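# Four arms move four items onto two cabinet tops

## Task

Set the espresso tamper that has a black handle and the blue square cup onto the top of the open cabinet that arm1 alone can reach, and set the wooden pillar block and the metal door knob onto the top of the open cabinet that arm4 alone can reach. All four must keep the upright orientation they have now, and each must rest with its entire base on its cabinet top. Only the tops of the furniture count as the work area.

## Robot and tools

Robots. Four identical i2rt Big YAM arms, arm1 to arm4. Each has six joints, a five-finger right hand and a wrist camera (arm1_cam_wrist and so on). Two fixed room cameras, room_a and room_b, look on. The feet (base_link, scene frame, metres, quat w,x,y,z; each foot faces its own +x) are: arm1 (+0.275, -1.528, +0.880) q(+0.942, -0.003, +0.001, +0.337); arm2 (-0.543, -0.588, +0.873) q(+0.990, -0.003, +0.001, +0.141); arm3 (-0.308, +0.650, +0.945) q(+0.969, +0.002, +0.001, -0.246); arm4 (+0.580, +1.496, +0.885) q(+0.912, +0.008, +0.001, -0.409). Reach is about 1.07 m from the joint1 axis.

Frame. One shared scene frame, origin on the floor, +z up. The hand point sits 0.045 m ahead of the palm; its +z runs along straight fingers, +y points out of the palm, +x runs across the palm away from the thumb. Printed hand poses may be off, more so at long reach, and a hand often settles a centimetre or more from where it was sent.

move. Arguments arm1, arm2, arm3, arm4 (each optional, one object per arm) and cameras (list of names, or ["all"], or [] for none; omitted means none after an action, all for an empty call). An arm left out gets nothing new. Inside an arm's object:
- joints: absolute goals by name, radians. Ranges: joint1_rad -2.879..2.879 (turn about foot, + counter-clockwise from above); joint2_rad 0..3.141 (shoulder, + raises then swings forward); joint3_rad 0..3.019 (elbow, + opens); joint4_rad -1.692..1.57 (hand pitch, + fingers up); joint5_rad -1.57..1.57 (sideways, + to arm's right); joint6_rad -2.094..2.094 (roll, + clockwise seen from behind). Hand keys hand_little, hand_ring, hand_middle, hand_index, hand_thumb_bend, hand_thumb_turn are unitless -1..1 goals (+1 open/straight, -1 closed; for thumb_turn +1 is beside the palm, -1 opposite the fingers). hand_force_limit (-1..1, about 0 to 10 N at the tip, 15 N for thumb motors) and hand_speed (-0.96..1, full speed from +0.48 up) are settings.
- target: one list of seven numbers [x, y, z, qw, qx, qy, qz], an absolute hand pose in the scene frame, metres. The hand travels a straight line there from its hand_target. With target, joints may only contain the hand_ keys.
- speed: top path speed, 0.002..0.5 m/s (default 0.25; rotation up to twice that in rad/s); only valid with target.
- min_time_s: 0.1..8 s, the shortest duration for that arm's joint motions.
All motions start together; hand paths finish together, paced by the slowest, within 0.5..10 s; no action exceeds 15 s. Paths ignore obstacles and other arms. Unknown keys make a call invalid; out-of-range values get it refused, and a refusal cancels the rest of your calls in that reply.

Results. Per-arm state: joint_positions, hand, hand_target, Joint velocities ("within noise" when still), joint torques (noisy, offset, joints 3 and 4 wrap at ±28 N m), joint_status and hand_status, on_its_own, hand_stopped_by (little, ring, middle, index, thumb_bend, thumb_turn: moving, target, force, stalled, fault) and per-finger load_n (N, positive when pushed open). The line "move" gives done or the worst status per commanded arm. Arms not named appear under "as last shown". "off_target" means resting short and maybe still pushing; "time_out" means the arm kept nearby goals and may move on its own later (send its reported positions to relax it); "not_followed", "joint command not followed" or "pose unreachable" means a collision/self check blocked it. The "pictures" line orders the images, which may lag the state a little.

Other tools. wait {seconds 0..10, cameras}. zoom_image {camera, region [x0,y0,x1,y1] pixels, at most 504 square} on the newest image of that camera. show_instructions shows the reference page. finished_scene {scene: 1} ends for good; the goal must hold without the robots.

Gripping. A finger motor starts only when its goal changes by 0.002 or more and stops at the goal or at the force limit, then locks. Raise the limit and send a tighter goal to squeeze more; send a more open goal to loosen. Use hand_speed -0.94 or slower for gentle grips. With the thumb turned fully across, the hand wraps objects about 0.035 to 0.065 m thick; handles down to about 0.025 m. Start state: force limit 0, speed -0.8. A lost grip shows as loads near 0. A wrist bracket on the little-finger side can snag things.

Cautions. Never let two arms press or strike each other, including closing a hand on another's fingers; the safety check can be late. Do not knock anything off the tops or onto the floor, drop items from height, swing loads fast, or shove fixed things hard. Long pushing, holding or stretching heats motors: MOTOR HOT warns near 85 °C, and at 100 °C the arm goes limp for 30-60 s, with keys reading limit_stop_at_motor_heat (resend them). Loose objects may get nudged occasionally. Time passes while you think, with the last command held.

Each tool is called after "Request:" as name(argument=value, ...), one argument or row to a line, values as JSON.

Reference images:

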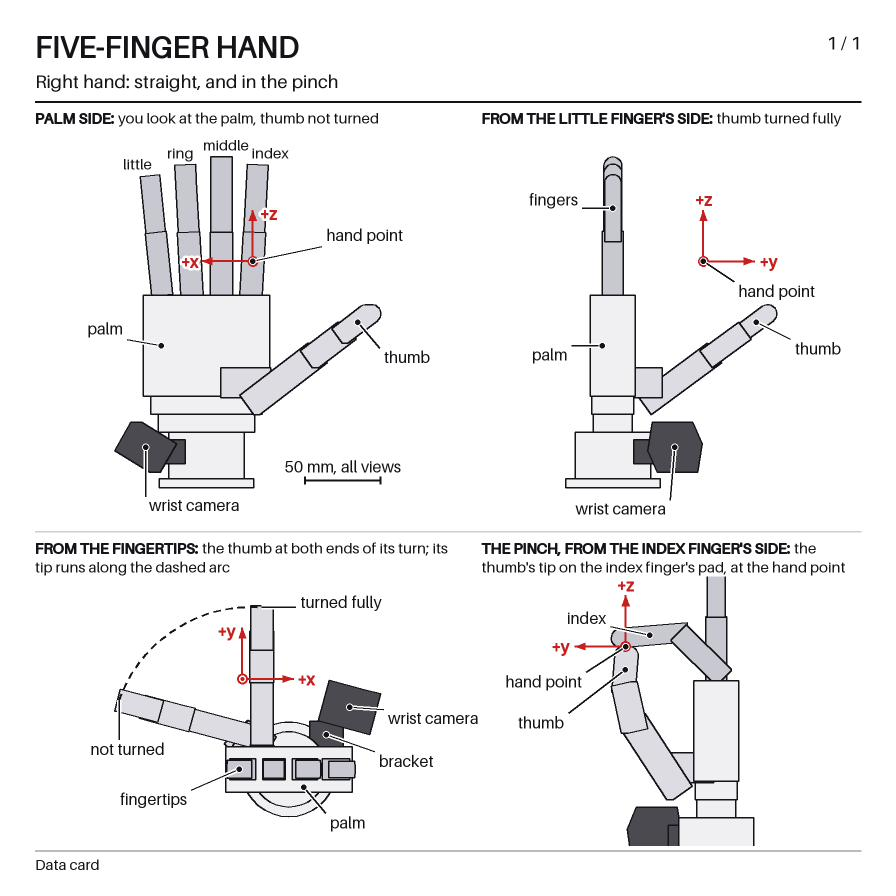

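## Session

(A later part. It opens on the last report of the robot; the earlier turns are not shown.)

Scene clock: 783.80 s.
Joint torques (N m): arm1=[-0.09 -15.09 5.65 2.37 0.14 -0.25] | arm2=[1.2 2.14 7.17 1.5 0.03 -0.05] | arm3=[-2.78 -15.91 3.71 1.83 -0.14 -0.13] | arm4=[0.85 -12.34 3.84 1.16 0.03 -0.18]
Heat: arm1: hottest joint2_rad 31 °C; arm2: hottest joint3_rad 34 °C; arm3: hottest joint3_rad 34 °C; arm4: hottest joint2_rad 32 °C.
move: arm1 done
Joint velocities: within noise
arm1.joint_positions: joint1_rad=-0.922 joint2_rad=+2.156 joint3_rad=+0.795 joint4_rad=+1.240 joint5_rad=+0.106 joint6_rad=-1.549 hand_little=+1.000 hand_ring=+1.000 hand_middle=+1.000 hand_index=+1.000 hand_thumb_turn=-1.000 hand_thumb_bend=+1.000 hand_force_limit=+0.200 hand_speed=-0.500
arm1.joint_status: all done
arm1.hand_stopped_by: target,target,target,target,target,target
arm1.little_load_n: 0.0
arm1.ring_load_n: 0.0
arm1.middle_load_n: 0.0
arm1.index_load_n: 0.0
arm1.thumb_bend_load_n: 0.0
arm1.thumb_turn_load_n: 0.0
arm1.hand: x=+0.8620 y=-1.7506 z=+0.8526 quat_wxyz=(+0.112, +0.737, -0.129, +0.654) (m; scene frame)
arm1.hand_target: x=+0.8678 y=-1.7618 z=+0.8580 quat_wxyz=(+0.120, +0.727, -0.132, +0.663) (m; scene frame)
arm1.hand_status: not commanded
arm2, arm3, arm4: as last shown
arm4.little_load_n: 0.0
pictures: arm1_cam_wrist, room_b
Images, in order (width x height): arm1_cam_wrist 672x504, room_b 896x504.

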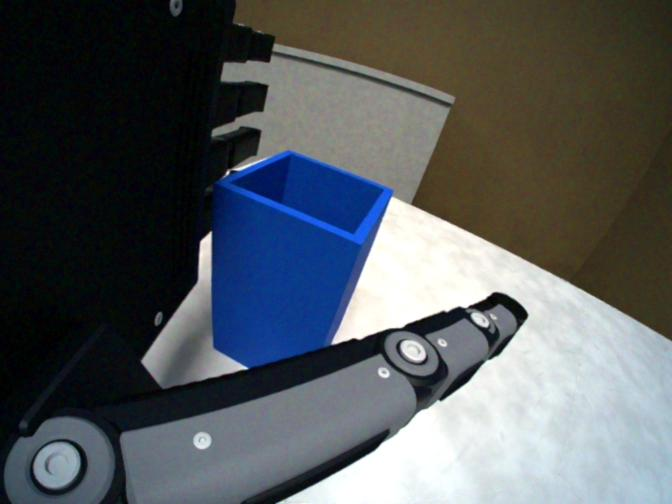

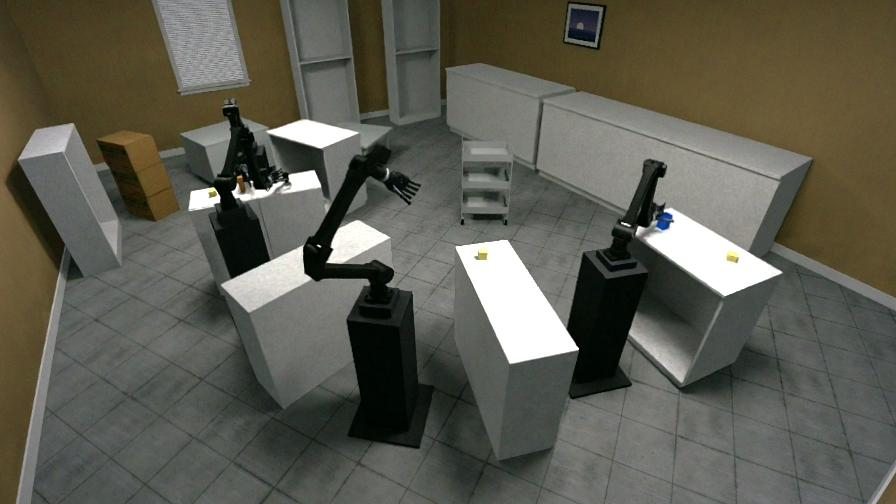

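Request:
move(
  arm4={"joints": {"hand_speed": -0.6, "hand_thumb_bend": 0.35}},
  arm3={"joints": {"hand_speed": -0.9, "hand_force_limit": 0.0, "hand_index": -0.7, "hand_middle": -0.5, "hand_ring": -0.5, "hand_thumb_bend": -0.6}},
  arm1={"target": [0.719, -1.709, 0.88, 0.1199, 0.7272, -0.1315, 0.6629], "speed": 0.12},
  cameras=["arm1_cam_wrist", "arm3_cam_wrist"],
)

Request:
move(
  arm4={"joints": {"hand_speed": -0.9, "hand_force_limit": -0.3, "hand_index": -0.5, "hand_middle": -0.5, "hand_ring": -0.5, "hand_thumb_bend": -0.5}},
  arm3={"joints": {"hand_index": -0.72, "hand_middle": -0.52}},
  arm1={"target": [0.65, -1.70, 1.05, 0.1199, 0.7272, -0.1315, 0.6629], "speed": 0.2},
  cameras=["arm1_cam_wrist", "arm3_cam_wrist", "arm4_cam_wrist"],
)

Scene clock: 798.97 s.
Joint torques (N m): arm1=[2.49 -13.51 0.58 2.58 0.18 -0.23] | arm2=[1.26 2.14 7.19 1.5 0.03 -0.05] | arm3=[-2.61 -16.32 3.7 1.84 -0.05 -0.11] | arm4=[0.85 -12.28 3.82 1.17 -0.01 -0.18]
Heat: arm1: hottest joint2_rad 32 °C; arm2: hottest joint3_rad 34 °C; arm3: hottest joint3_rad 34 °C; arm4: hottest joint2_rad 33 °C.
move: arm1 off_target; arm3 off_target; arm4 done
Joint velocities: within noise
arm1.joint_positions: joint1_rad=-0.918 joint2_rad=+2.064 joint3_rad=+0.380 joint4_rad=+1.545 joint5_rad=+0.149 joint6_rad=-1.549 hand_little=+1.000 hand_ring=+1.000 hand_middle=+1.000 hand_index=+1.000 hand_thumb_turn=-1.000 hand_thumb_bend=+1.000 hand_force_limit=+0.200 hand_speed=-0.500
arm1.joint_status: not commanded
arm1.hand_stopped_by: target,target,target,target,target,target
arm1.little_load_n: 0.0
arm1.ring_load_n: 0.0
arm1.middle_load_n: 0.0
arm1.index_load_n: 0.0
arm1.thumb_bend_load_n: 0.0
arm1.thumb_turn_load_n: 0.5
arm1.hand: x=+0.7106 y=-1.7210 z=+0.8656 quat_wxyz=(+0.127, +0.740, -0.142, +0.645) (m; scene frame)
arm1.hand_target: x=+0.7168 y=-1.7149 z=+0.8819 quat_wxyz=(+0.123, +0.726, -0.135, +0.663) (m; scene frame)
arm1.hand_status: off_target (0.021 m and 2.9 deg from the pose sent, 0.151 m and 1.7 deg at the start)
arm2: as last shown
arm2.little_load_n: 0.5
arm3.joint_positions: joint1_rad=+0.889 joint2_rad=+2.471 joint3_rad=+1.028 joint4_rad=+1.296 joint5_rad=+0.086 joint6_rad=-1.554 hand_little=+1.000 hand_ring=+0.117 hand_middle=+0.158 hand_index=+0.075 hand_thumb_turn=-1.000 hand_thumb_bend=+0.479 hand_force_limit=+0.000 hand_speed=-0.900
arm3.joint_status: hand_ring off_target (ended at +0.117, target -0.500); hand_middle off_target (ended at +0.158, target -0.500); hand_index off_target (ended at +0.075, target -0.700); hand_thumb_bend off_target (ended at +0.479, target -0.600); the others done
arm3.hand_stopped_by: target,force,force,force,force,target
arm3.little_load_n: 0.0
arm3.ring_load_n: 5.0
arm3.middle_load_n: 1.5
arm3.index_load_n: 5.0
arm3.thumb_bend_load_n: 13.0
arm3.thumb_turn_load_n: 1.0
arm3.hand: x=+0.3356 y=+0.8336 z=+0.8083 quat_wxyz=(-0.102, +0.748, +0.112, +0.646) (m; scene frame)
arm3.hand_target: x=+0.3409 y=+0.8311 z=+0.8058 quat_wxyz=(-0.099, +0.746, +0.113, +0.648) (m; scene frame)
arm3.hand_status: not commanded
arm4.joint_positions: joint1_rad=-1.552 joint2_rad=+2.189 joint3_rad=+0.862 joint4_rad=+1.197 joint5_rad=-0.262 joint6_rad=-1.587 hand_little=+1.000 hand_ring=+1.000 hand_middle=+1.000 hand_index=+1.000 hand_thumb_turn=-1.000 hand_thumb_bend=+0.350 hand_force_limit=+0.000 hand_speed=-0.600
arm4.joint_status: all done
arm4.hand_stopped_by: target,target,target,target,target,target
arm4.little_load_n: 0.0
arm4.ring_load_n: 0.0
arm4.middle_load_n: 0.0
arm4.index_load_n: 0.0
arm4.thumb_bend_load_n: 0.0
arm4.thumb_turn_load_n: 0.0
arm4.hand: x=+0.0897 y=+1.0543 z=+0.8394 quat_wxyz=(+0.572, +0.361, -0.663, +0.321) (m; scene frame)
arm4.hand_target: x=+0.0869 y=+1.0482 z=+0.8384 quat_wxyz=(+0.573, +0.366, -0.660, +0.318) (m; scene frame)
arm4.hand_status: not commanded
pictures: arm1_cam_wrist, arm3_cam_wrist
Images, in order (width x height): arm1_cam_wrist 672x504, arm3_cam_wrist 672x504.

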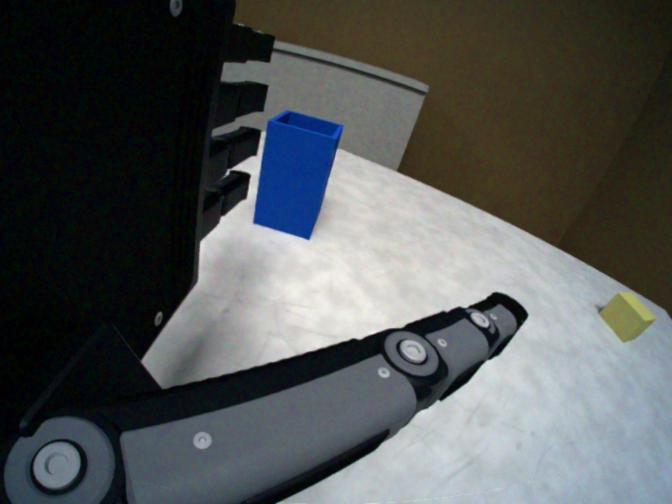

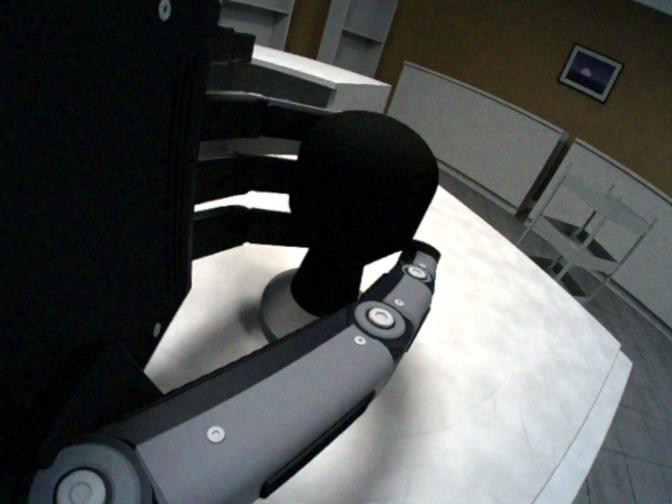

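Scene clock: 804.53 s.
Joint torques (N m): arm1=[1.9 -1.96 9.22 1.33 -0.08 -0.23] | arm2=[1.26 2.08 7.19 1.5 0.03 -0.05] | arm3=[-2.78 -16.09 3.7 1.77 -0.04 -0.09] | arm4=[0.85 -12.28 3.78 1.16 -0.02 -0.16]
Heat: arm1: hottest joint2_rad 31 °C; arm2: hottest joint3_rad 34 °C; arm3: hottest joint3_rad 34 °C; arm4: hottest joint2_rad 33 °C.
move: arm1 done; arm3 off_target; arm4 off_target
Joint velocities: within noise
arm1.joint_positions: joint1_rad=-0.918 joint2_rad=+0.983 joint3_rad=+0.225 joint4_rad=+0.669 joint5_rad=+0.134 joint6_rad=-1.549 hand_little=+1.000 hand_ring=+1.000 hand_middle=+1.000 hand_index=+1.000 hand_thumb_turn=-1.000 hand_thumb_bend=+1.000 hand_force_limit=+0.200 hand_speed=-0.500
arm1.joint_status: not commanded
arm1.hand_stopped_by: target,target,target,target,target,target
arm1.little_load_n: 0.0
arm1.ring_load_n: 0.0
arm1.middle_load_n: 0.0
arm1.index_load_n: 0.0
arm1.thumb_bend_load_n: 0.5
arm1.thumb_turn_load_n: 0.0
arm1.hand: x=+0.6455 y=-1.7017 z=+1.0465 quat_wxyz=(+0.122, +0.724, -0.136, +0.665) (m; scene frame)
arm1.hand_target: x=+0.6518 y=-1.7000 z=+1.0486 quat_wxyz=(+0.120, +0.727, -0.131, +0.663) (m; scene frame)
arm1.hand_status: done (0.006 m and 0.7 deg from the pose sent, 0.195 m and 2.9 deg at the start)
arm2: as last shown
arm2.little_load_n: 0.0
arm2.thumb_turn_load_n: 0.5
arm3.joint_positions: joint1_rad=+0.890 joint2_rad=+2.471 joint3_rad=+1.028 joint4_rad=+1.296 joint5_rad=+0.086 joint6_rad=-1.554 hand_little=+1.000 hand_ring=+0.117 hand_middle=+0.143 hand_index=+0.075 hand_thumb_turn=-1.000 hand_thumb_bend=+0.479 hand_force_limit=+0.000 hand_speed=-0.900
arm3.joint_status: hand_middle off_target (ended at +0.143, target -0.520); hand_index off_target (ended at +0.075, target -0.720)
arm3.hand_stopped_by: target,force,force,force,force,target
arm3.little_load_n: 0.0
arm3.ring_load_n: 2.0
arm3.middle_load_n: 7.5
arm3.index_load_n: 3.0
arm3.thumb_bend_load_n: 15.5
arm3.thumb_turn_load_n: 1.5
arm3.hand: x=+0.3353 y=+0.8346 z=+0.8083 quat_wxyz=(-0.103, +0.748, +0.113, +0.646) (m; scene frame)
arm3.hand_target: x=+0.3406 y=+0.8321 z=+0.8058 quat_wxyz=(-0.099, +0.746, +0.114, +0.648) (m; scene frame)
arm3.hand_status: not commanded
arm4.joint_positions: joint1_rad=-1.552 joint2_rad=+2.189 joint3_rad=+0.864 joint4_rad=+1.199 joint5_rad=-0.261 joint6_rad=-1.594 hand_little=+1.000 hand_ring=+0.079 hand_middle=+0.210 hand_index=+0.303 hand_thumb_turn=-1.000 hand_thumb_bend=+0.018 hand_force_limit=-0.300 hand_speed=-0.900
arm4.joint_status: hand_ring off_target (ended at +0.079, target -0.500); hand_middle off_target (ended at +0.210, target -0.500); hand_index off_target (ended at +0.303, target -0.500); hand_thumb_bend off_target (ended at +0.018, target -0.500); the others done
arm4.hand_stopped_by: target,force,force,force,force,target
arm4.little_load_n: 0.0
arm4.ring_load_n: 3.5
arm4.middle_load_n: 0.5
arm4.index_load_n: 0.5
arm4.thumb_bend_load_n: 17.5
arm4.thumb_turn_load_n: 6.5
arm4.hand: x=+0.0888 y=+1.0541 z=+0.8407 quat_wxyz=(+0.574, +0.362, -0.661, +0.319) (m; scene frame)
arm4.hand_target: x=+0.0862 y=+1.0482 z=+0.8393 quat_wxyz=(+0.575, +0.367, -0.659, +0.317) (m; scene frame)
arm4.hand_status: not commanded
pictures: arm1_cam_wrist, arm3_cam_wrist, arm4_cam_wrist
Images, in order (width x height): arm1_cam_wrist 672x504, arm3_cam_wrist 672x504, arm4_cam_wrist 672x504.

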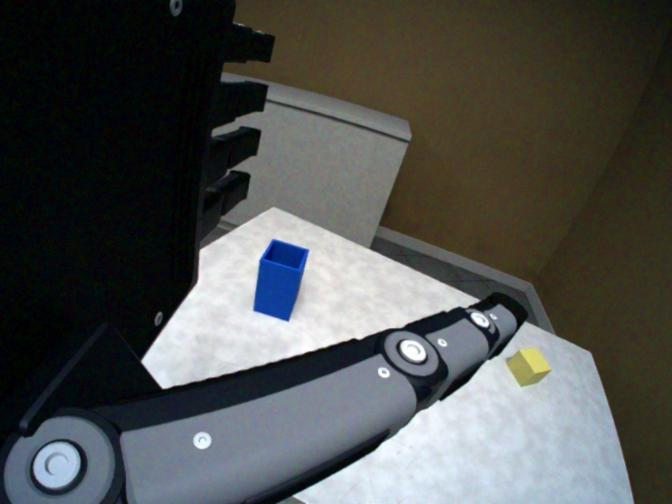

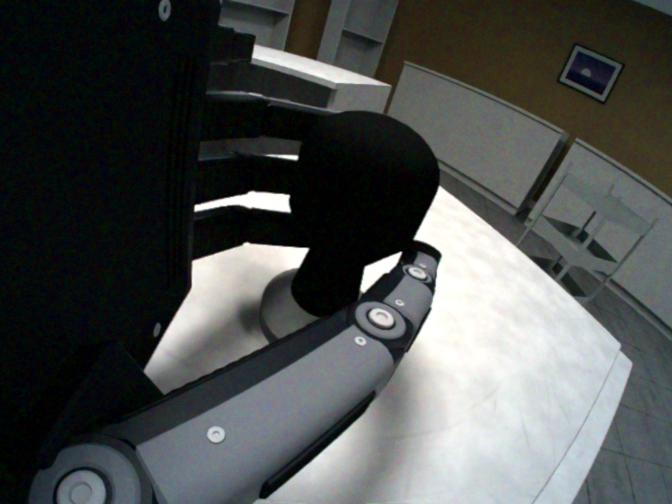

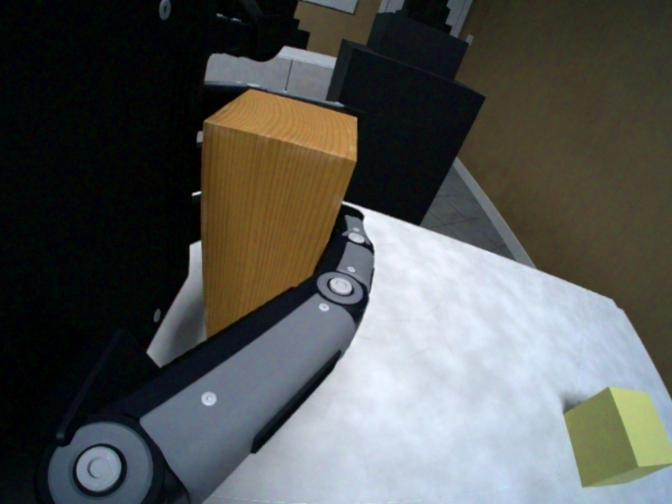

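Request:
move(
  arm4={"target": [0.094, 1.055, 0.90, 0.5752, 0.363, -0.6616, 0.3156], "speed": 0.1},
  arm3={"target": [0.33, 0.832, 0.87, -0.0970, 0.7464, 0.1115, 0.6489], "speed": 0.1},
  arm2={"joints": {"joint1_rad": 0.95}, "min_time_s": 3},
  arm1={"joints": {"joint1_rad": 1.35}, "min_time_s": 4},
  cameras=["arm3_cam_wrist", "arm4_cam_wrist"],
)

Request:
move(
  arm4={"target": [0.209, 1.161, 1.07, 0.5752, 0.363, -0.6616, 0.3156], "speed": 0.18},
  arm3={"target": [0.172, 0.79, 1.05, -0.0970, 0.7464, 0.1115, 0.6489], "speed": 0.18},
  cameras=["arm2_cam_wrist", "arm3_cam_wrist", "arm4_cam_wrist"],
)

Scene clock: 833.27 s.
Joint torques (N m): arm1=[2.08 -2.02 9.31 1.32 0.13 -0.2] | arm2=[2.2 2.02 7.2 1.5 0.03 -0.05] | arm3=[-1.79 -19.31 3.23 1.92 0.22 -0.1] | arm4=[1.03 -13.86 3.4 1.31 0.04 -0.09]
Heat: arm1: hottest joint3_rad 33 °C; arm2: hottest joint3_rad 34 °C; arm3: hottest joint3_rad 34 °C; arm4: hottest joint2_rad 34 °C.
move: arm1 done; arm2 done; arm3 off_target; arm4 off_target
Joint velocities: within noise
arm1.joint_positions: joint1_rad=+1.353 joint2_rad=+0.983 joint3_rad=+0.225 joint4_rad=+0.669 joint5_rad=+0.129 joint6_rad=-1.549 hand_little=+1.000 hand_ring=+1.000 hand_middle=+1.000 hand_index=+1.000 hand_thumb_turn=-1.000 hand_thumb_bend=+1.000 hand_force_limit=+0.200 hand_speed=-0.500
arm1.joint_status: all done
arm1.hand_stopped_by: target,target,target,target,target,target
arm1.little_load_n: 0.0
arm1.ring_load_n: 0.5
arm1.middle_load_n: 0.0
arm1.index_load_n: 0.0
arm1.thumb_bend_load_n: 0.0
arm1.thumb_turn_load_n: 0.5
arm1.hand: x=+0.1695 y=-1.1310 z=+1.0432 quat_wxyz=(-0.552, +0.431, +0.601, +0.385) (m; scene frame)
arm1.hand_target: x=+0.1642 y=-1.1275 z=+1.0454 quat_wxyz=(-0.551, +0.428, +0.605, +0.384) (m; scene frame)
arm1.hand_status: not commanded
arm2.joint_positions: joint1_rad=+0.950 joint2_rad=+0.526 joint3_rad=+1.335 joint4_rad=-1.486 joint5_rad=+0.048 joint6_rad=-1.152 hand_little=+1.000 hand_ring=+1.000 hand_middle=+1.000 hand_index=+1.000 hand_thumb_turn=-1.000 hand_thumb_bend=+1.000 hand_force_limit=+0.000 hand_speed=+0.000
arm2.joint_status: all done
arm2.hand_stopped_by: target,target,target,target,target,target
arm2.little_load_n: 0.0
arm2.ring_load_n: 0.0
arm2.middle_load_n: 0.0
arm2.index_load_n: 0.0
arm2.thumb_bend_load_n: 0.0
arm2.thumb_turn_load_n: 0.5
arm2.hand: x=-0.4377 y=-0.4449 z=+1.3198 quat_wxyz=(-0.300, +0.833, +0.348, +0.307) (m; scene frame)
arm2.hand_target: x=-0.4393 y=-0.4434 z=+1.3306 quat_wxyz=(-0.311, +0.826, +0.351, +0.313) (m; scene frame)
arm2.hand_status: not commanded
arm3.joint_positions: joint1_rad=+0.884 joint2_rad=+2.336 joint3_rad=+0.932 joint4_rad=+1.217 joint5_rad=+0.097 joint6_rad=-1.552 hand_little=+1.000 hand_ring=+0.117 hand_middle=+0.143 hand_index=+0.075 hand_thumb_turn=-1.000 hand_thumb_bend=+0.479 hand_force_limit=+0.000 hand_speed=-0.900
arm3.joint_status: not commanded
arm3.hand_stopped_by: target,force,force,force,force,target
arm3.little_load_n: 0.0
arm3.ring_load_n: 1.5
arm3.middle_load_n: 7.5
arm3.index_load_n: 4.0
arm3.thumb_bend_load_n: 15.5
arm3.thumb_turn_load_n: 3.0
arm3.hand: x=+0.3215 y=+0.8223 z=+0.8439 quat_wxyz=(-0.094, +0.762, +0.110, +0.631) (m; scene frame)
arm3.hand_target: x=+0.3312 y=+0.8280 z=+0.8697 quat_wxyz=(-0.095, +0.747, +0.109, +0.649) (m; scene frame)
arm3.hand_status: off_target (0.029 m and 2.8 deg from the pose sent, 0.062 m and 0.8 deg at the start)
arm4.joint_positions: joint1_rad=-1.551 joint2_rad=+2.033 joint3_rad=+0.812 joint4_rad=+1.073 joint5_rad=-0.251 joint6_rad=-1.592 hand_little=+1.000 hand_ring=+0.079 hand_middle=+0.210 hand_index=+0.303 hand_thumb_turn=-1.000 hand_thumb_bend=+0.018 hand_force_limit=-0.300 hand_speed=-0.900
arm4.joint_status: not commanded
arm4.hand_stopped_by: target,force,force,force,force,target
arm4.little_load_n: -0.5
arm4.ring_load_n: 3.0
arm4.middle_load_n: 1.0
arm4.index_load_n: 1.0
arm4.thumb_bend_load_n: 17.0
arm4.thumb_turn_load_n: 6.5
arm4.hand: x=+0.0944 y=+1.0600 z=+0.8862 quat_wxyz=(+0.567, +0.361, -0.670, +0.315) (m; scene frame)
arm4.hand_target: x=+0.0942 y=+1.0546 z=+0.8988 quat_wxyz=(+0.574, +0.363, -0.663, +0.317) (m; scene frame)
arm4.hand_status: off_target (0.015 m and 1.3 deg from the pose sent, 0.060 m and 0.5 deg at the start)
pictures: arm3_cam_wrist, arm4_cam_wrist
Images, in order (width x height): arm3_cam_wrist 672x504, arm4_cam_wrist 672x504.

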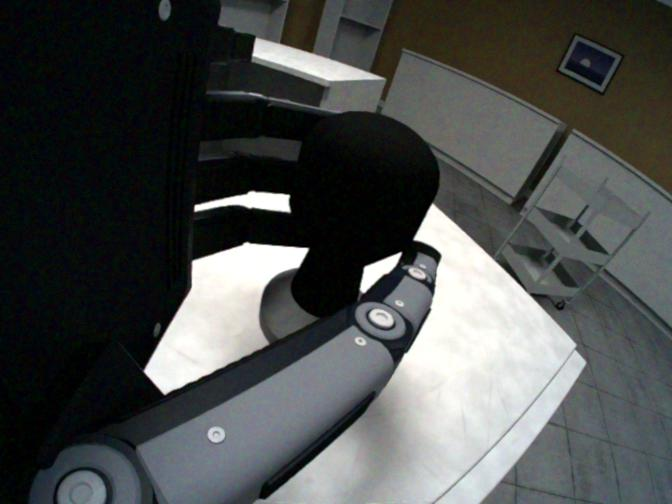

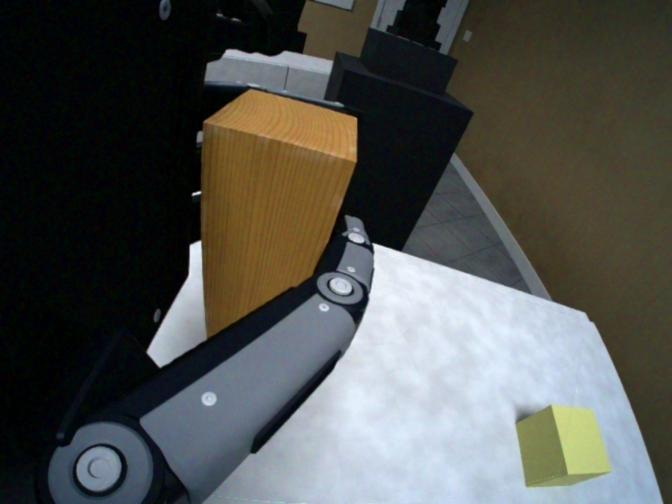

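Scene clock: 835.30 s.
Joint torques (N m): arm1=[1.96 -2.2 9.39 1.32 0.17 -0.19] | arm2=[2.2 2.02 7.19 1.51 0.03 -0.05] | arm3=[-1.79 -10.23 5.56 1.95 0.25 -0.1] | arm4=[0.85 -5.66 6.67 1.33 -0.02 -0.12]
Heat: arm1: hottest joint3_rad 33 °C; arm2: hottest joint3_rad 34 °C; arm3: hottest joint3_rad 34 °C; arm4: hottest joint2_rad 34 °C.
move: arm3 off_target; arm4 done
Joint velocities: within noise
arm1, arm2: as last shown
arm1.ring_load_n: 0.0
arm1.thumb_turn_load_n: 0.0
arm2.thumb_turn_load_n: 0.0
arm3.joint_positions: joint1_rad=+0.955 joint2_rad=+1.532 joint3_rad=+0.410 joint4_rad=+0.942 joint5_rad=+0.167 joint6_rad=-1.544 hand_little=+1.000 hand_ring=+0.117 hand_middle=+0.143 hand_index=+0.075 hand_thumb_turn=-1.000 hand_thumb_bend=+0.479 hand_force_limit=+0.000 hand_speed=-0.900
arm3.joint_status: not commanded
arm3.hand_stopped_by: target,force,force,force,force,target
arm3.little_load_n: 0.0
arm3.ring_load_n: 1.5
arm3.middle_load_n: 7.5
arm3.index_load_n: 3.5
arm3.thumb_bend_load_n: 15.5
arm3.thumb_turn_load_n: 3.0
arm3.hand: x=+0.1694 y=+0.7828 z=+1.0340 quat_wxyz=(-0.092, +0.759, +0.110, +0.635) (m; scene frame)
arm3.hand_target: x=+0.1745 y=+0.7886 z=+1.0501 quat_wxyz=(-0.095, +0.747, +0.111, +0.649) (m; scene frame)
arm3.hand_status: off_target (0.018 m and 2.2 deg from the pose sent, 0.257 m and 2.8 deg at the start)
arm4.joint_positions: joint1_rad=-1.551 joint2_rad=+1.177 joint3_rad=+0.451 joint4_rad=+0.590 joint5_rad=-0.251 joint6_rad=-1.592 hand_little=+1.000 hand_ring=+0.079 hand_middle=+0.210 hand_index=+0.303 hand_thumb_turn=-1.000 hand_thumb_bend=+0.018 hand_force_limit=-0.300 hand_speed=-0.900
arm4.joint_status: not commanded
arm4.hand_stopped_by: target,force,force,force,force,target
arm4.little_load_n: 0.0
arm4.ring_load_n: 3.0
arm4.middle_load_n: 1.0
arm4.index_load_n: 1.0
arm4.thumb_bend_load_n: 17.5
arm4.thumb_turn_load_n: 7.0
arm4.hand: x=+0.2082 y=+1.1639 z=+1.0641 quat_wxyz=(+0.572, +0.360, -0.666, +0.316) (m; scene frame)
arm4.hand_target: x=+0.2073 y=+1.1606 z=+1.0702 quat_wxyz=(+0.575, +0.363, -0.662, +0.316) (m; scene frame)
arm4.hand_status: done (0.007 m and 0.7 deg from the pose sent, 0.239 m and 1.3 deg at the start)
pictures: arm2_cam_wrist, arm3_cam_wrist, arm4_cam_wrist
Images, in order (width x height): arm2_cam_wrist 672x504, arm3_cam_wrist 672x504, arm4_cam_wrist 672x504.

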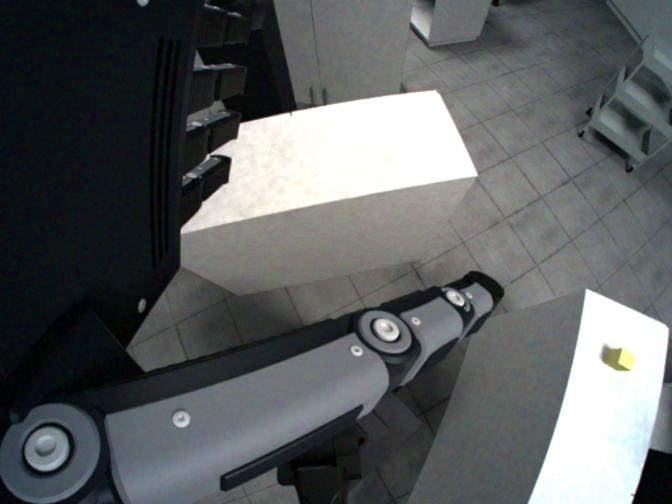

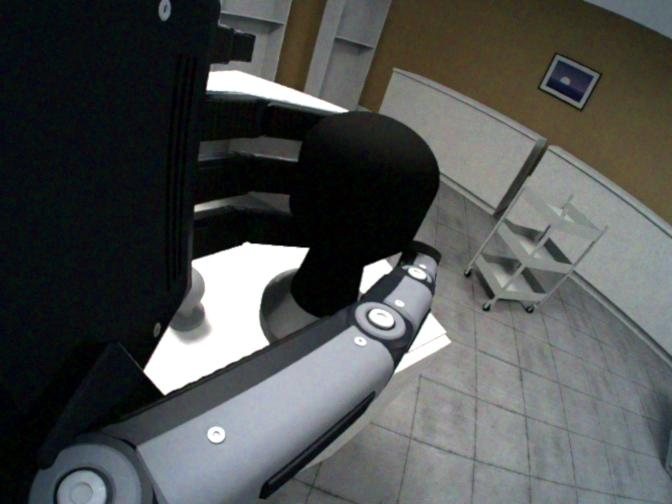

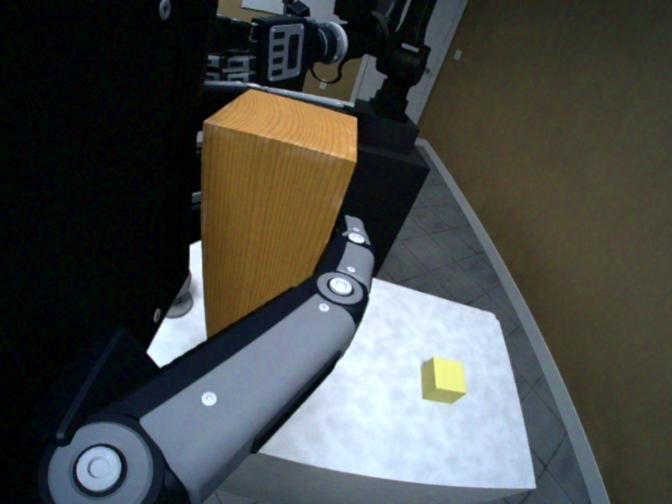

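Request:
move(
  arm4={"joints": {"joint1_rad": 0.617}, "min_time_s": 4.5},
  arm3={"joints": {"joint1_rad": -0.902}, "min_time_s": 4},
  cameras=["arm3_cam_wrist", "arm4_cam_wrist"],
)

Scene clock: 871.10 s.
Joint torques (N m): arm1=[1.85 -1.79 9.11 1.47 0.15 -0.23] | arm2=[2.26 2.08 7.2 1.51 0.03 -0.05] | arm3=[-1.73 -10.52 5.48 1.91 0.04 -0.13] | arm4=[0.32 -5.6 6.76 1.31 -0.05 -0.12]
Heat: arm1: hottest joint3_rad 34 °C; arm2: hottest joint3_rad 34 °C; arm3: hottest joint3_rad 35 °C; arm4: hottest joint2_rad 32 °C.
move: arm3 done; arm4 done
Joint velocities: within noise
arm1, arm2: as last shown
arm3.joint_positions: joint1_rad=-0.900 joint2_rad=+1.532 joint3_rad=+0.410 joint4_rad=+0.942 joint5_rad=+0.173 joint6_rad=-1.541 hand_little=+1.000 hand_ring=+0.117 hand_middle=+0.143 hand_index=+0.074 hand_thumb_turn=-1.000 hand_thumb_bend=+0.479 hand_force_limit=+0.000 hand_speed=-0.900
arm3.joint_status: all done
arm3.hand_stopped_by: target,force,force,force,force,target
arm3.little_load_n: 0.0
arm3.ring_load_n: 2.0
arm3.middle_load_n: 7.5
arm3.index_load_n: 3.0
arm3.thumb_bend_load_n: 15.0
arm3.thumb_turn_load_n: 4.0
arm3.hand: x=-0.3139 y=+0.1546 z=+1.0324 quat_wxyz=(+0.454, +0.544, -0.543, +0.452) (m; scene frame)
arm3.hand_target: x=-0.3112 y=+0.1477 z=+1.0485 quat_wxyz=(+0.464, +0.537, -0.532, +0.462) (m; scene frame)
arm3.hand_status: not commanded
arm4.joint_positions: joint1_rad=+0.608 joint2_rad=+1.177 joint3_rad=+0.451 joint4_rad=+0.590 joint5_rad=-0.251 joint6_rad=-1.592 hand_little=+1.000 hand_ring=+0.079 hand_middle=+0.210 hand_index=+0.303 hand_thumb_turn=-1.000 hand_thumb_bend=+0.018 hand_force_limit=-0.300 hand_speed=-0.900
arm4.joint_status: all done
arm4.hand_stopped_by: target,force,force,force,force,target
arm4.little_load_n: 0.0
arm4.ring_load_n: 3.0
arm4.middle_load_n: 1.0
arm4.index_load_n: 1.0
arm4.thumb_bend_load_n: 17.0
arm4.thumb_turn_load_n: 6.5
arm4.hand: x=+1.0587 y=+1.3665 z=+1.0714 quat_wxyz=(-0.016, +0.750, -0.003, +0.661) (m; scene frame)
arm4.hand_target: x=+1.0610 y=+1.3642 z=+1.0775 quat_wxyz=(-0.011, +0.748, -0.001, +0.664) (m; scene frame)
arm4.hand_status: not commanded
pictures: arm3_cam_wrist, arm4_cam_wrist
Images, in order (width x height): arm3_cam_wrist 672x504, arm4_cam_wrist 672x504.

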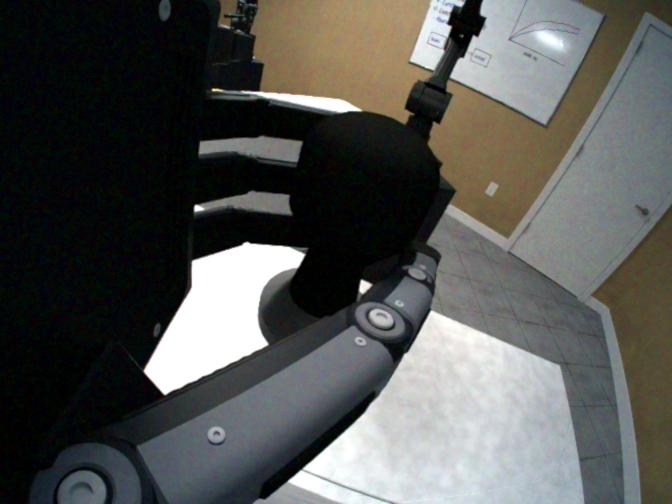

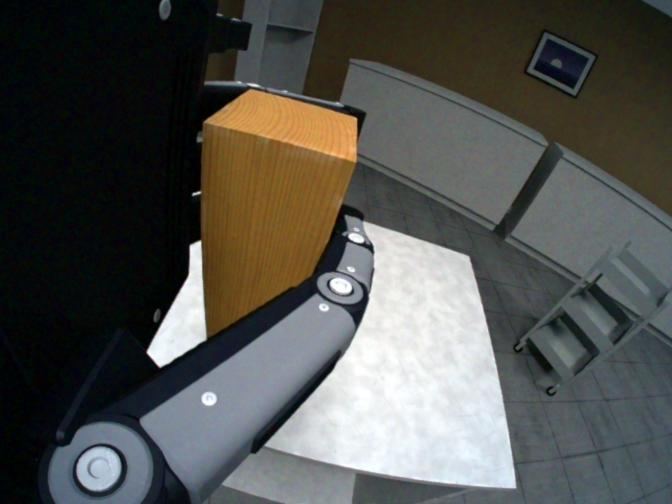

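Request:
move(
  arm4={"target": [1.235, 1.321, 0.905, 0.0589, 0.7345, -0.0643, 0.673], "speed": 0.15},
  arm3={"target": [-0.315, 0.048, 0.90, 0.4796, 0.5188, -0.528, 0.4713], "speed": 0.15},
  cameras=["arm3_cam_wrist", "arm4_cam_wrist", "room_a", "room_b"],
)

Request:
zoom_image(
  camera="room_b",
  region=[220, 150, 420, 300],
)

Request:
zoom_image(
  camera="room_a",
  region=[420, 180, 600, 300],
)

Request:
zoom_image(
  camera="room_a",
  region=[120, 350, 320, 504],
)

Scene clock: 898.83 s.
Joint torques (N m): arm1=[2.08 -1.9 9.2 1.63 0.2 -0.19] | arm2=[2.26 2.02 7.2 1.5 0.03 -0.05] | arm3=[-3.08 -15.62 3.67 3.25 -0.03 -0.16] | arm4=[1.32 -13.39 5.34 2.51 0.05 0.03]
Heat: arm1: hottest joint3_rad 35 °C; arm2: hottest joint3_rad 34 °C; arm3: hottest joint3_rad 35 °C; arm4: hottest joint3_rad 33 °C.
move: arm3 off_target; arm4 off_target
Joint velocities: within noise
arm1, arm2: as last shown
arm1.middle_load_n: -0.5
arm1.thumb_turn_load_n: 0.5
arm2.middle_load_n: -0.5
arm3.joint_positions: joint1_rad=-0.923 joint2_rad=+2.222 joint3_rad=+0.714 joint4_rad=+1.336 joint5_rad=+0.157 joint6_rad=-1.541 hand_little=+1.000 hand_ring=+0.117 hand_middle=+0.143 hand_index=+0.074 hand_thumb_turn=-1.000 hand_thumb_bend=+0.479 hand_force_limit=+0.000 hand_speed=-0.900
arm3.joint_status: not commanded
arm3.hand_stopped_by: target,force,force,force,force,target
arm3.little_load_n: 0.0
arm3.ring_load_n: 2.0
arm3.middle_load_n: 7.5
arm3.index_load_n: 3.5
arm3.thumb_bend_load_n: 15.0
arm3.thumb_turn_load_n: 4.0
arm3.hand: x=-0.3088 y=+0.0664 z=+0.8754 quat_wxyz=(+0.456, +0.539, -0.544, +0.453) (m; scene frame)
arm3.hand_target: x=-0.3115 y=+0.0500 z=+0.9002 quat_wxyz=(+0.478, +0.520, -0.527, +0.473) (m; scene frame)
arm3.hand_status: off_target (0.031 m and 4.5 deg from the pose sent, 0.170 m and 5.0 deg at the start)
arm4.joint_positions: joint1_rad=+0.668 joint2_rad=+2.088 joint3_rad=+0.862 joint4_rad=+1.073 joint5_rad=-0.006 joint6_rad=-1.592 hand_little=+1.000 hand_ring=+0.079 hand_middle=+0.210 hand_index=+0.303 hand_thumb_turn=-1.000 hand_thumb_bend=+0.018 hand_force_limit=-0.300 hand_speed=-0.900
arm4.joint_status: not commanded
arm4.hand_stopped_by: target,force,force,force,force,target
arm4.little_load_n: 0.0
arm4.ring_load_n: 3.0
arm4.middle_load_n: 1.0
arm4.index_load_n: 1.0
arm4.thumb_bend_load_n: 17.5
arm4.thumb_turn_load_n: 6.5
arm4.hand: x=+1.2180 y=+1.3214 z=+0.8821 quat_wxyz=(+0.056, +0.756, -0.061, +0.650) (m; scene frame)
arm4.hand_target: x=+1.2331 y=+1.3224 z=+0.9049 quat_wxyz=(+0.055, +0.735, -0.061, +0.674) (m; scene frame)
arm4.hand_status: off_target (0.029 m and 3.6 deg from the pose sent, 0.247 m and 11.3 deg at the start)
pictures: arm3_cam_wrist, arm4_cam_wrist, room_a, room_b
Images, in order (width x height): arm3_cam_wrist 672x504, arm4_cam_wrist 672x504, room_a 896x504, room_b 896x504.

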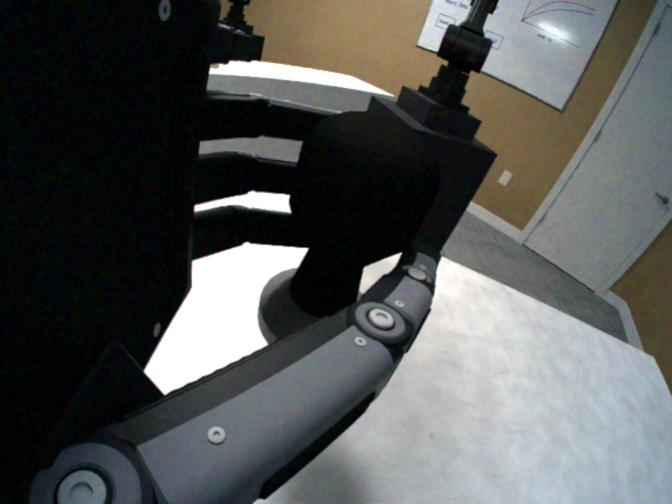

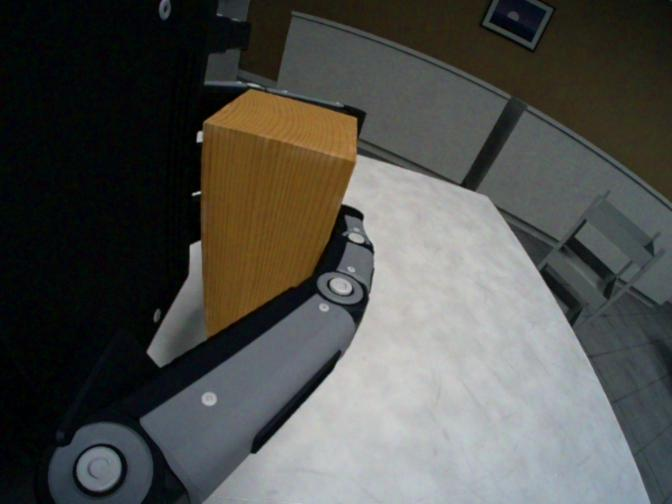

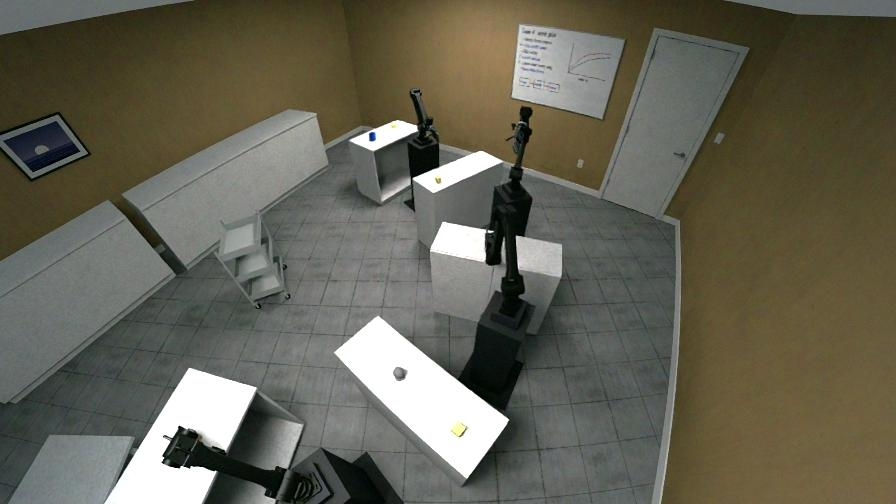

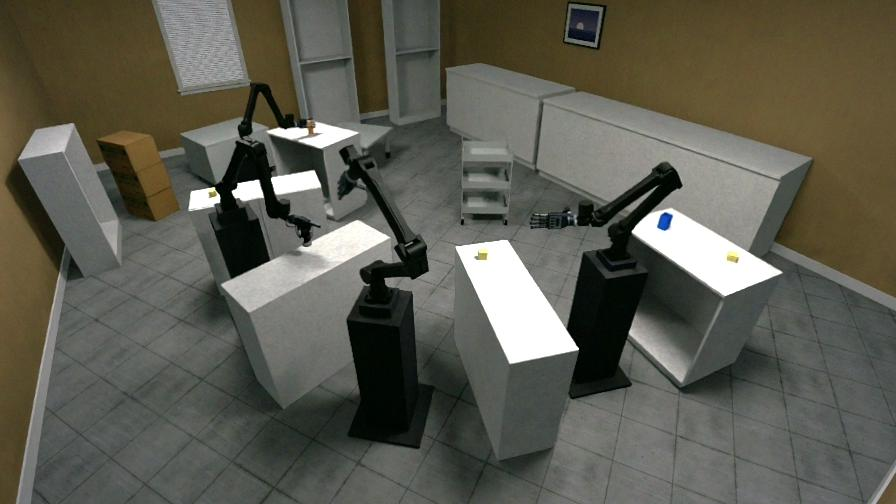

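Scaled by 2.520 from the camera's 896x504 image, which has a finer 1280x720 frame.

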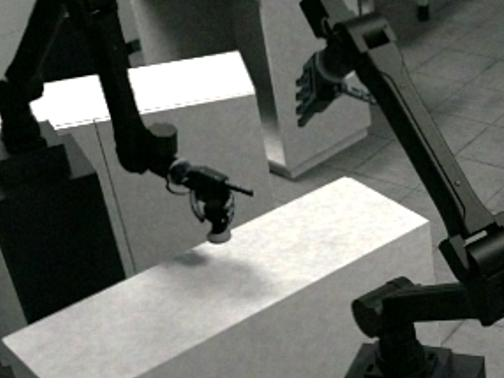

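Scaled by 2.800 from the camera's 896x504 image, which has a finer 1280x720 frame.

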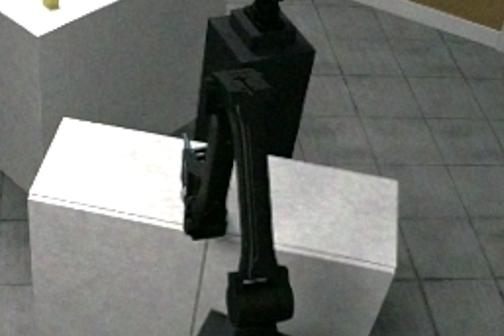

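Scaled by 2.520 from the camera's 896x504 image, which has a finer 1280x720 frame.

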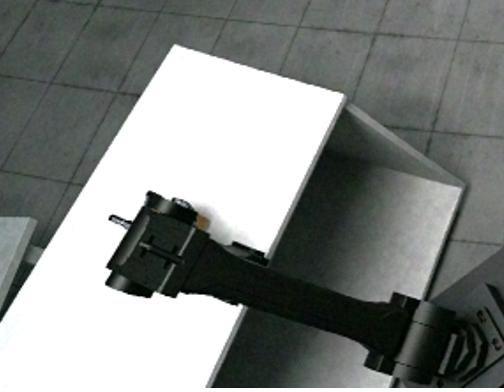

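Request:
move(
  arm4={"target": [1.235, 1.321, 0.882, 0.0589, 0.7345, -0.0643, 0.673], "speed": 0.05},
  arm3={"target": [-0.315, 0.048, 0.872, 0.4865, 0.5126, -0.5217, 0.478], "speed": 0.06},
  cameras=["room_a", "room_b"],
)

Request:
zoom_image(
  camera="room_b",
  region=[270, 200, 350, 270],
)

Request:
zoom_image(
  camera="room_b",
  region=[280, 100, 350, 150],
)

Scene clock: 908.80 s.
Joint torques (N m): arm1=[1.61 -1.73 9.22 1.57 0.15 -0.21] | arm2=[2.2 2.02 7.2 1.51 0.03 -0.05] | arm3=[-3.25 -15.91 3.11 3.21 -0.02 -0.18] | arm4=[1.44 -13.22 5.08 2.5 0.06 0.04]
Heat: arm1: hottest joint3_rad 35 °C; arm2: hottest joint3_rad 34 °C; arm3: hottest joint3_rad 35 °C; arm4: hottest joint2_rad 32 °C.
move: arm3 off_target; arm4 off_target
Joint velocities: within noise
arm1, arm2: as last shown
arm1.middle_load_n: 0.0
arm2.middle_load_n: 0.0
arm3.joint_positions: joint1_rad=-0.928 joint2_rad=+2.334 joint3_rad=+0.757 joint4_rad=+1.433 joint5_rad=+0.157 joint6_rad=-1.541 hand_little=+1.000 hand_ring=+0.117 hand_middle=+0.143 hand_index=+0.074 hand_thumb_turn=-1.000 hand_thumb_bend=+0.479 hand_force_limit=+0.000 hand_speed=-0.900
arm3.joint_status: not commanded
arm3.hand_stopped_by: target,force,force,force,force,target
arm3.little_load_n: 0.0
arm3.ring_load_n: 2.0
arm3.middle_load_n: 7.5
arm3.index_load_n: 3.0
arm3.thumb_bend_load_n: 15.0
arm3.thumb_turn_load_n: 3.5
arm3.hand: x=-0.3111 y=+0.0636 z=+0.8482 quat_wxyz=(+0.464, +0.531, -0.540, +0.461) (m; scene frame)
arm3.hand_target: x=-0.3144 y=+0.0487 z=+0.8717 quat_wxyz=(+0.486, +0.513, -0.522, +0.478) (m; scene frame)
arm3.hand_status: off_target (0.029 m and 4.4 deg from the pose sent, 0.020 m and 6.0 deg at the start)
arm4.joint_positions: joint1_rad=+0.668 joint2_rad=+2.147 joint3_rad=+0.881 joint4_rad=+1.117 joint5_rad=+0.005 joint6_rad=-1.592 hand_little=+1.000 hand_ring=+0.079 hand_middle=+0.210 hand_index=+0.303 hand_thumb_turn=-1.000 hand_thumb_bend=+0.018 hand_force_limit=-0.300 hand_speed=-0.900
arm4.joint_status: not commanded
arm4.hand_stopped_by: target,force,force,force,force,target
arm4.little_load_n: 0.0
arm4.ring_load_n: 3.0
arm4.middle_load_n: 1.0
arm4.index_load_n: 1.0
arm4.thumb_bend_load_n: 17.0
arm4.thumb_turn_load_n: 6.5
arm4.hand: x=+1.2197 y=+1.3192 z=+0.8636 quat_wxyz=(+0.060, +0.754, -0.065, +0.651) (m; scene frame)
arm4.hand_target: x=+1.2346 y=+1.3209 z=+0.8827 quat_wxyz=(+0.059, +0.734, -0.064, +0.673) (m; scene frame)
arm4.hand_status: off_target (0.024 m and 3.4 deg from the pose sent, 0.017 m and 3.6 deg at the start)
pictures: room_a, room_b
Images, in order (width x height): room_a 896x504, room_b 896x504.

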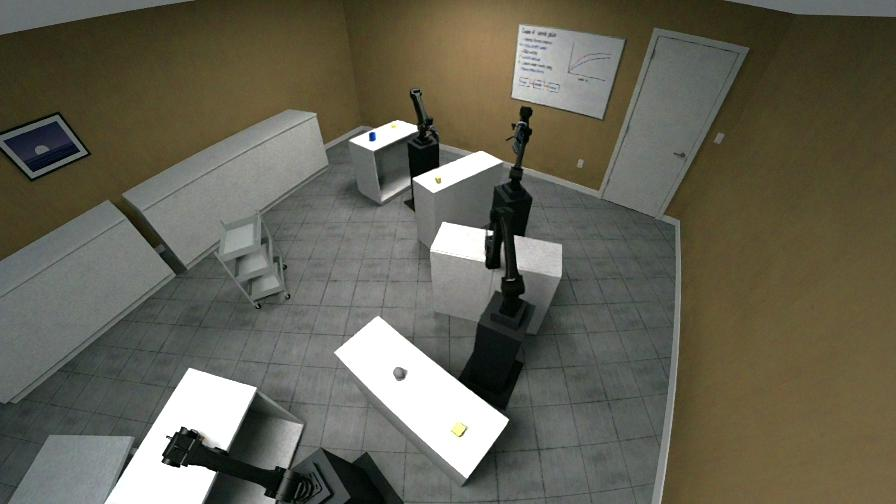

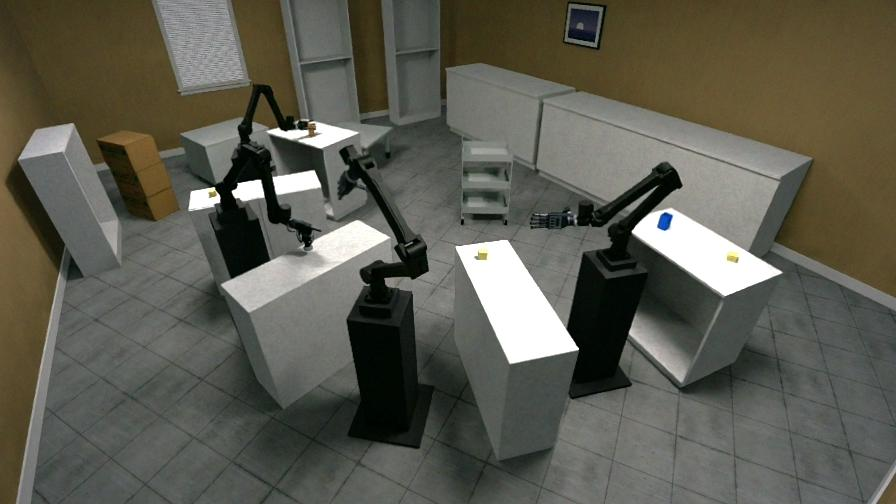

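Scaled by 6.300 from the camera's 896x504 image, which has a finer 1280x720 frame.

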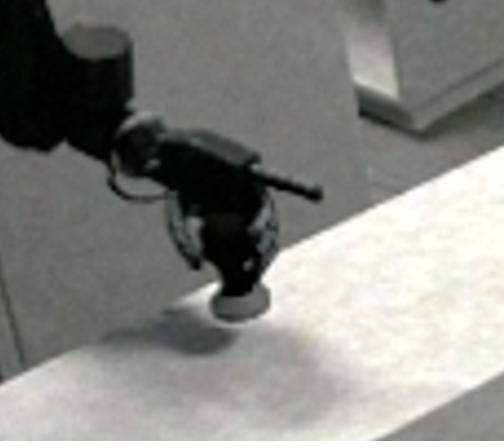

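Scaled by 7.200 from the camera's 896x504 image, which has a finer 1280x720 frame.

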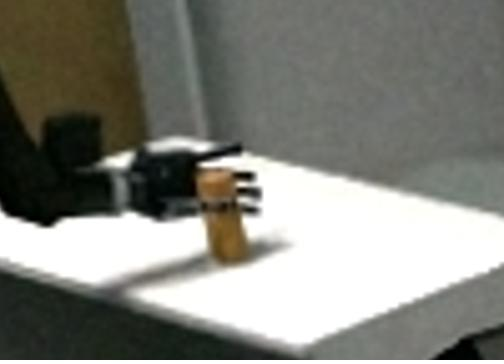

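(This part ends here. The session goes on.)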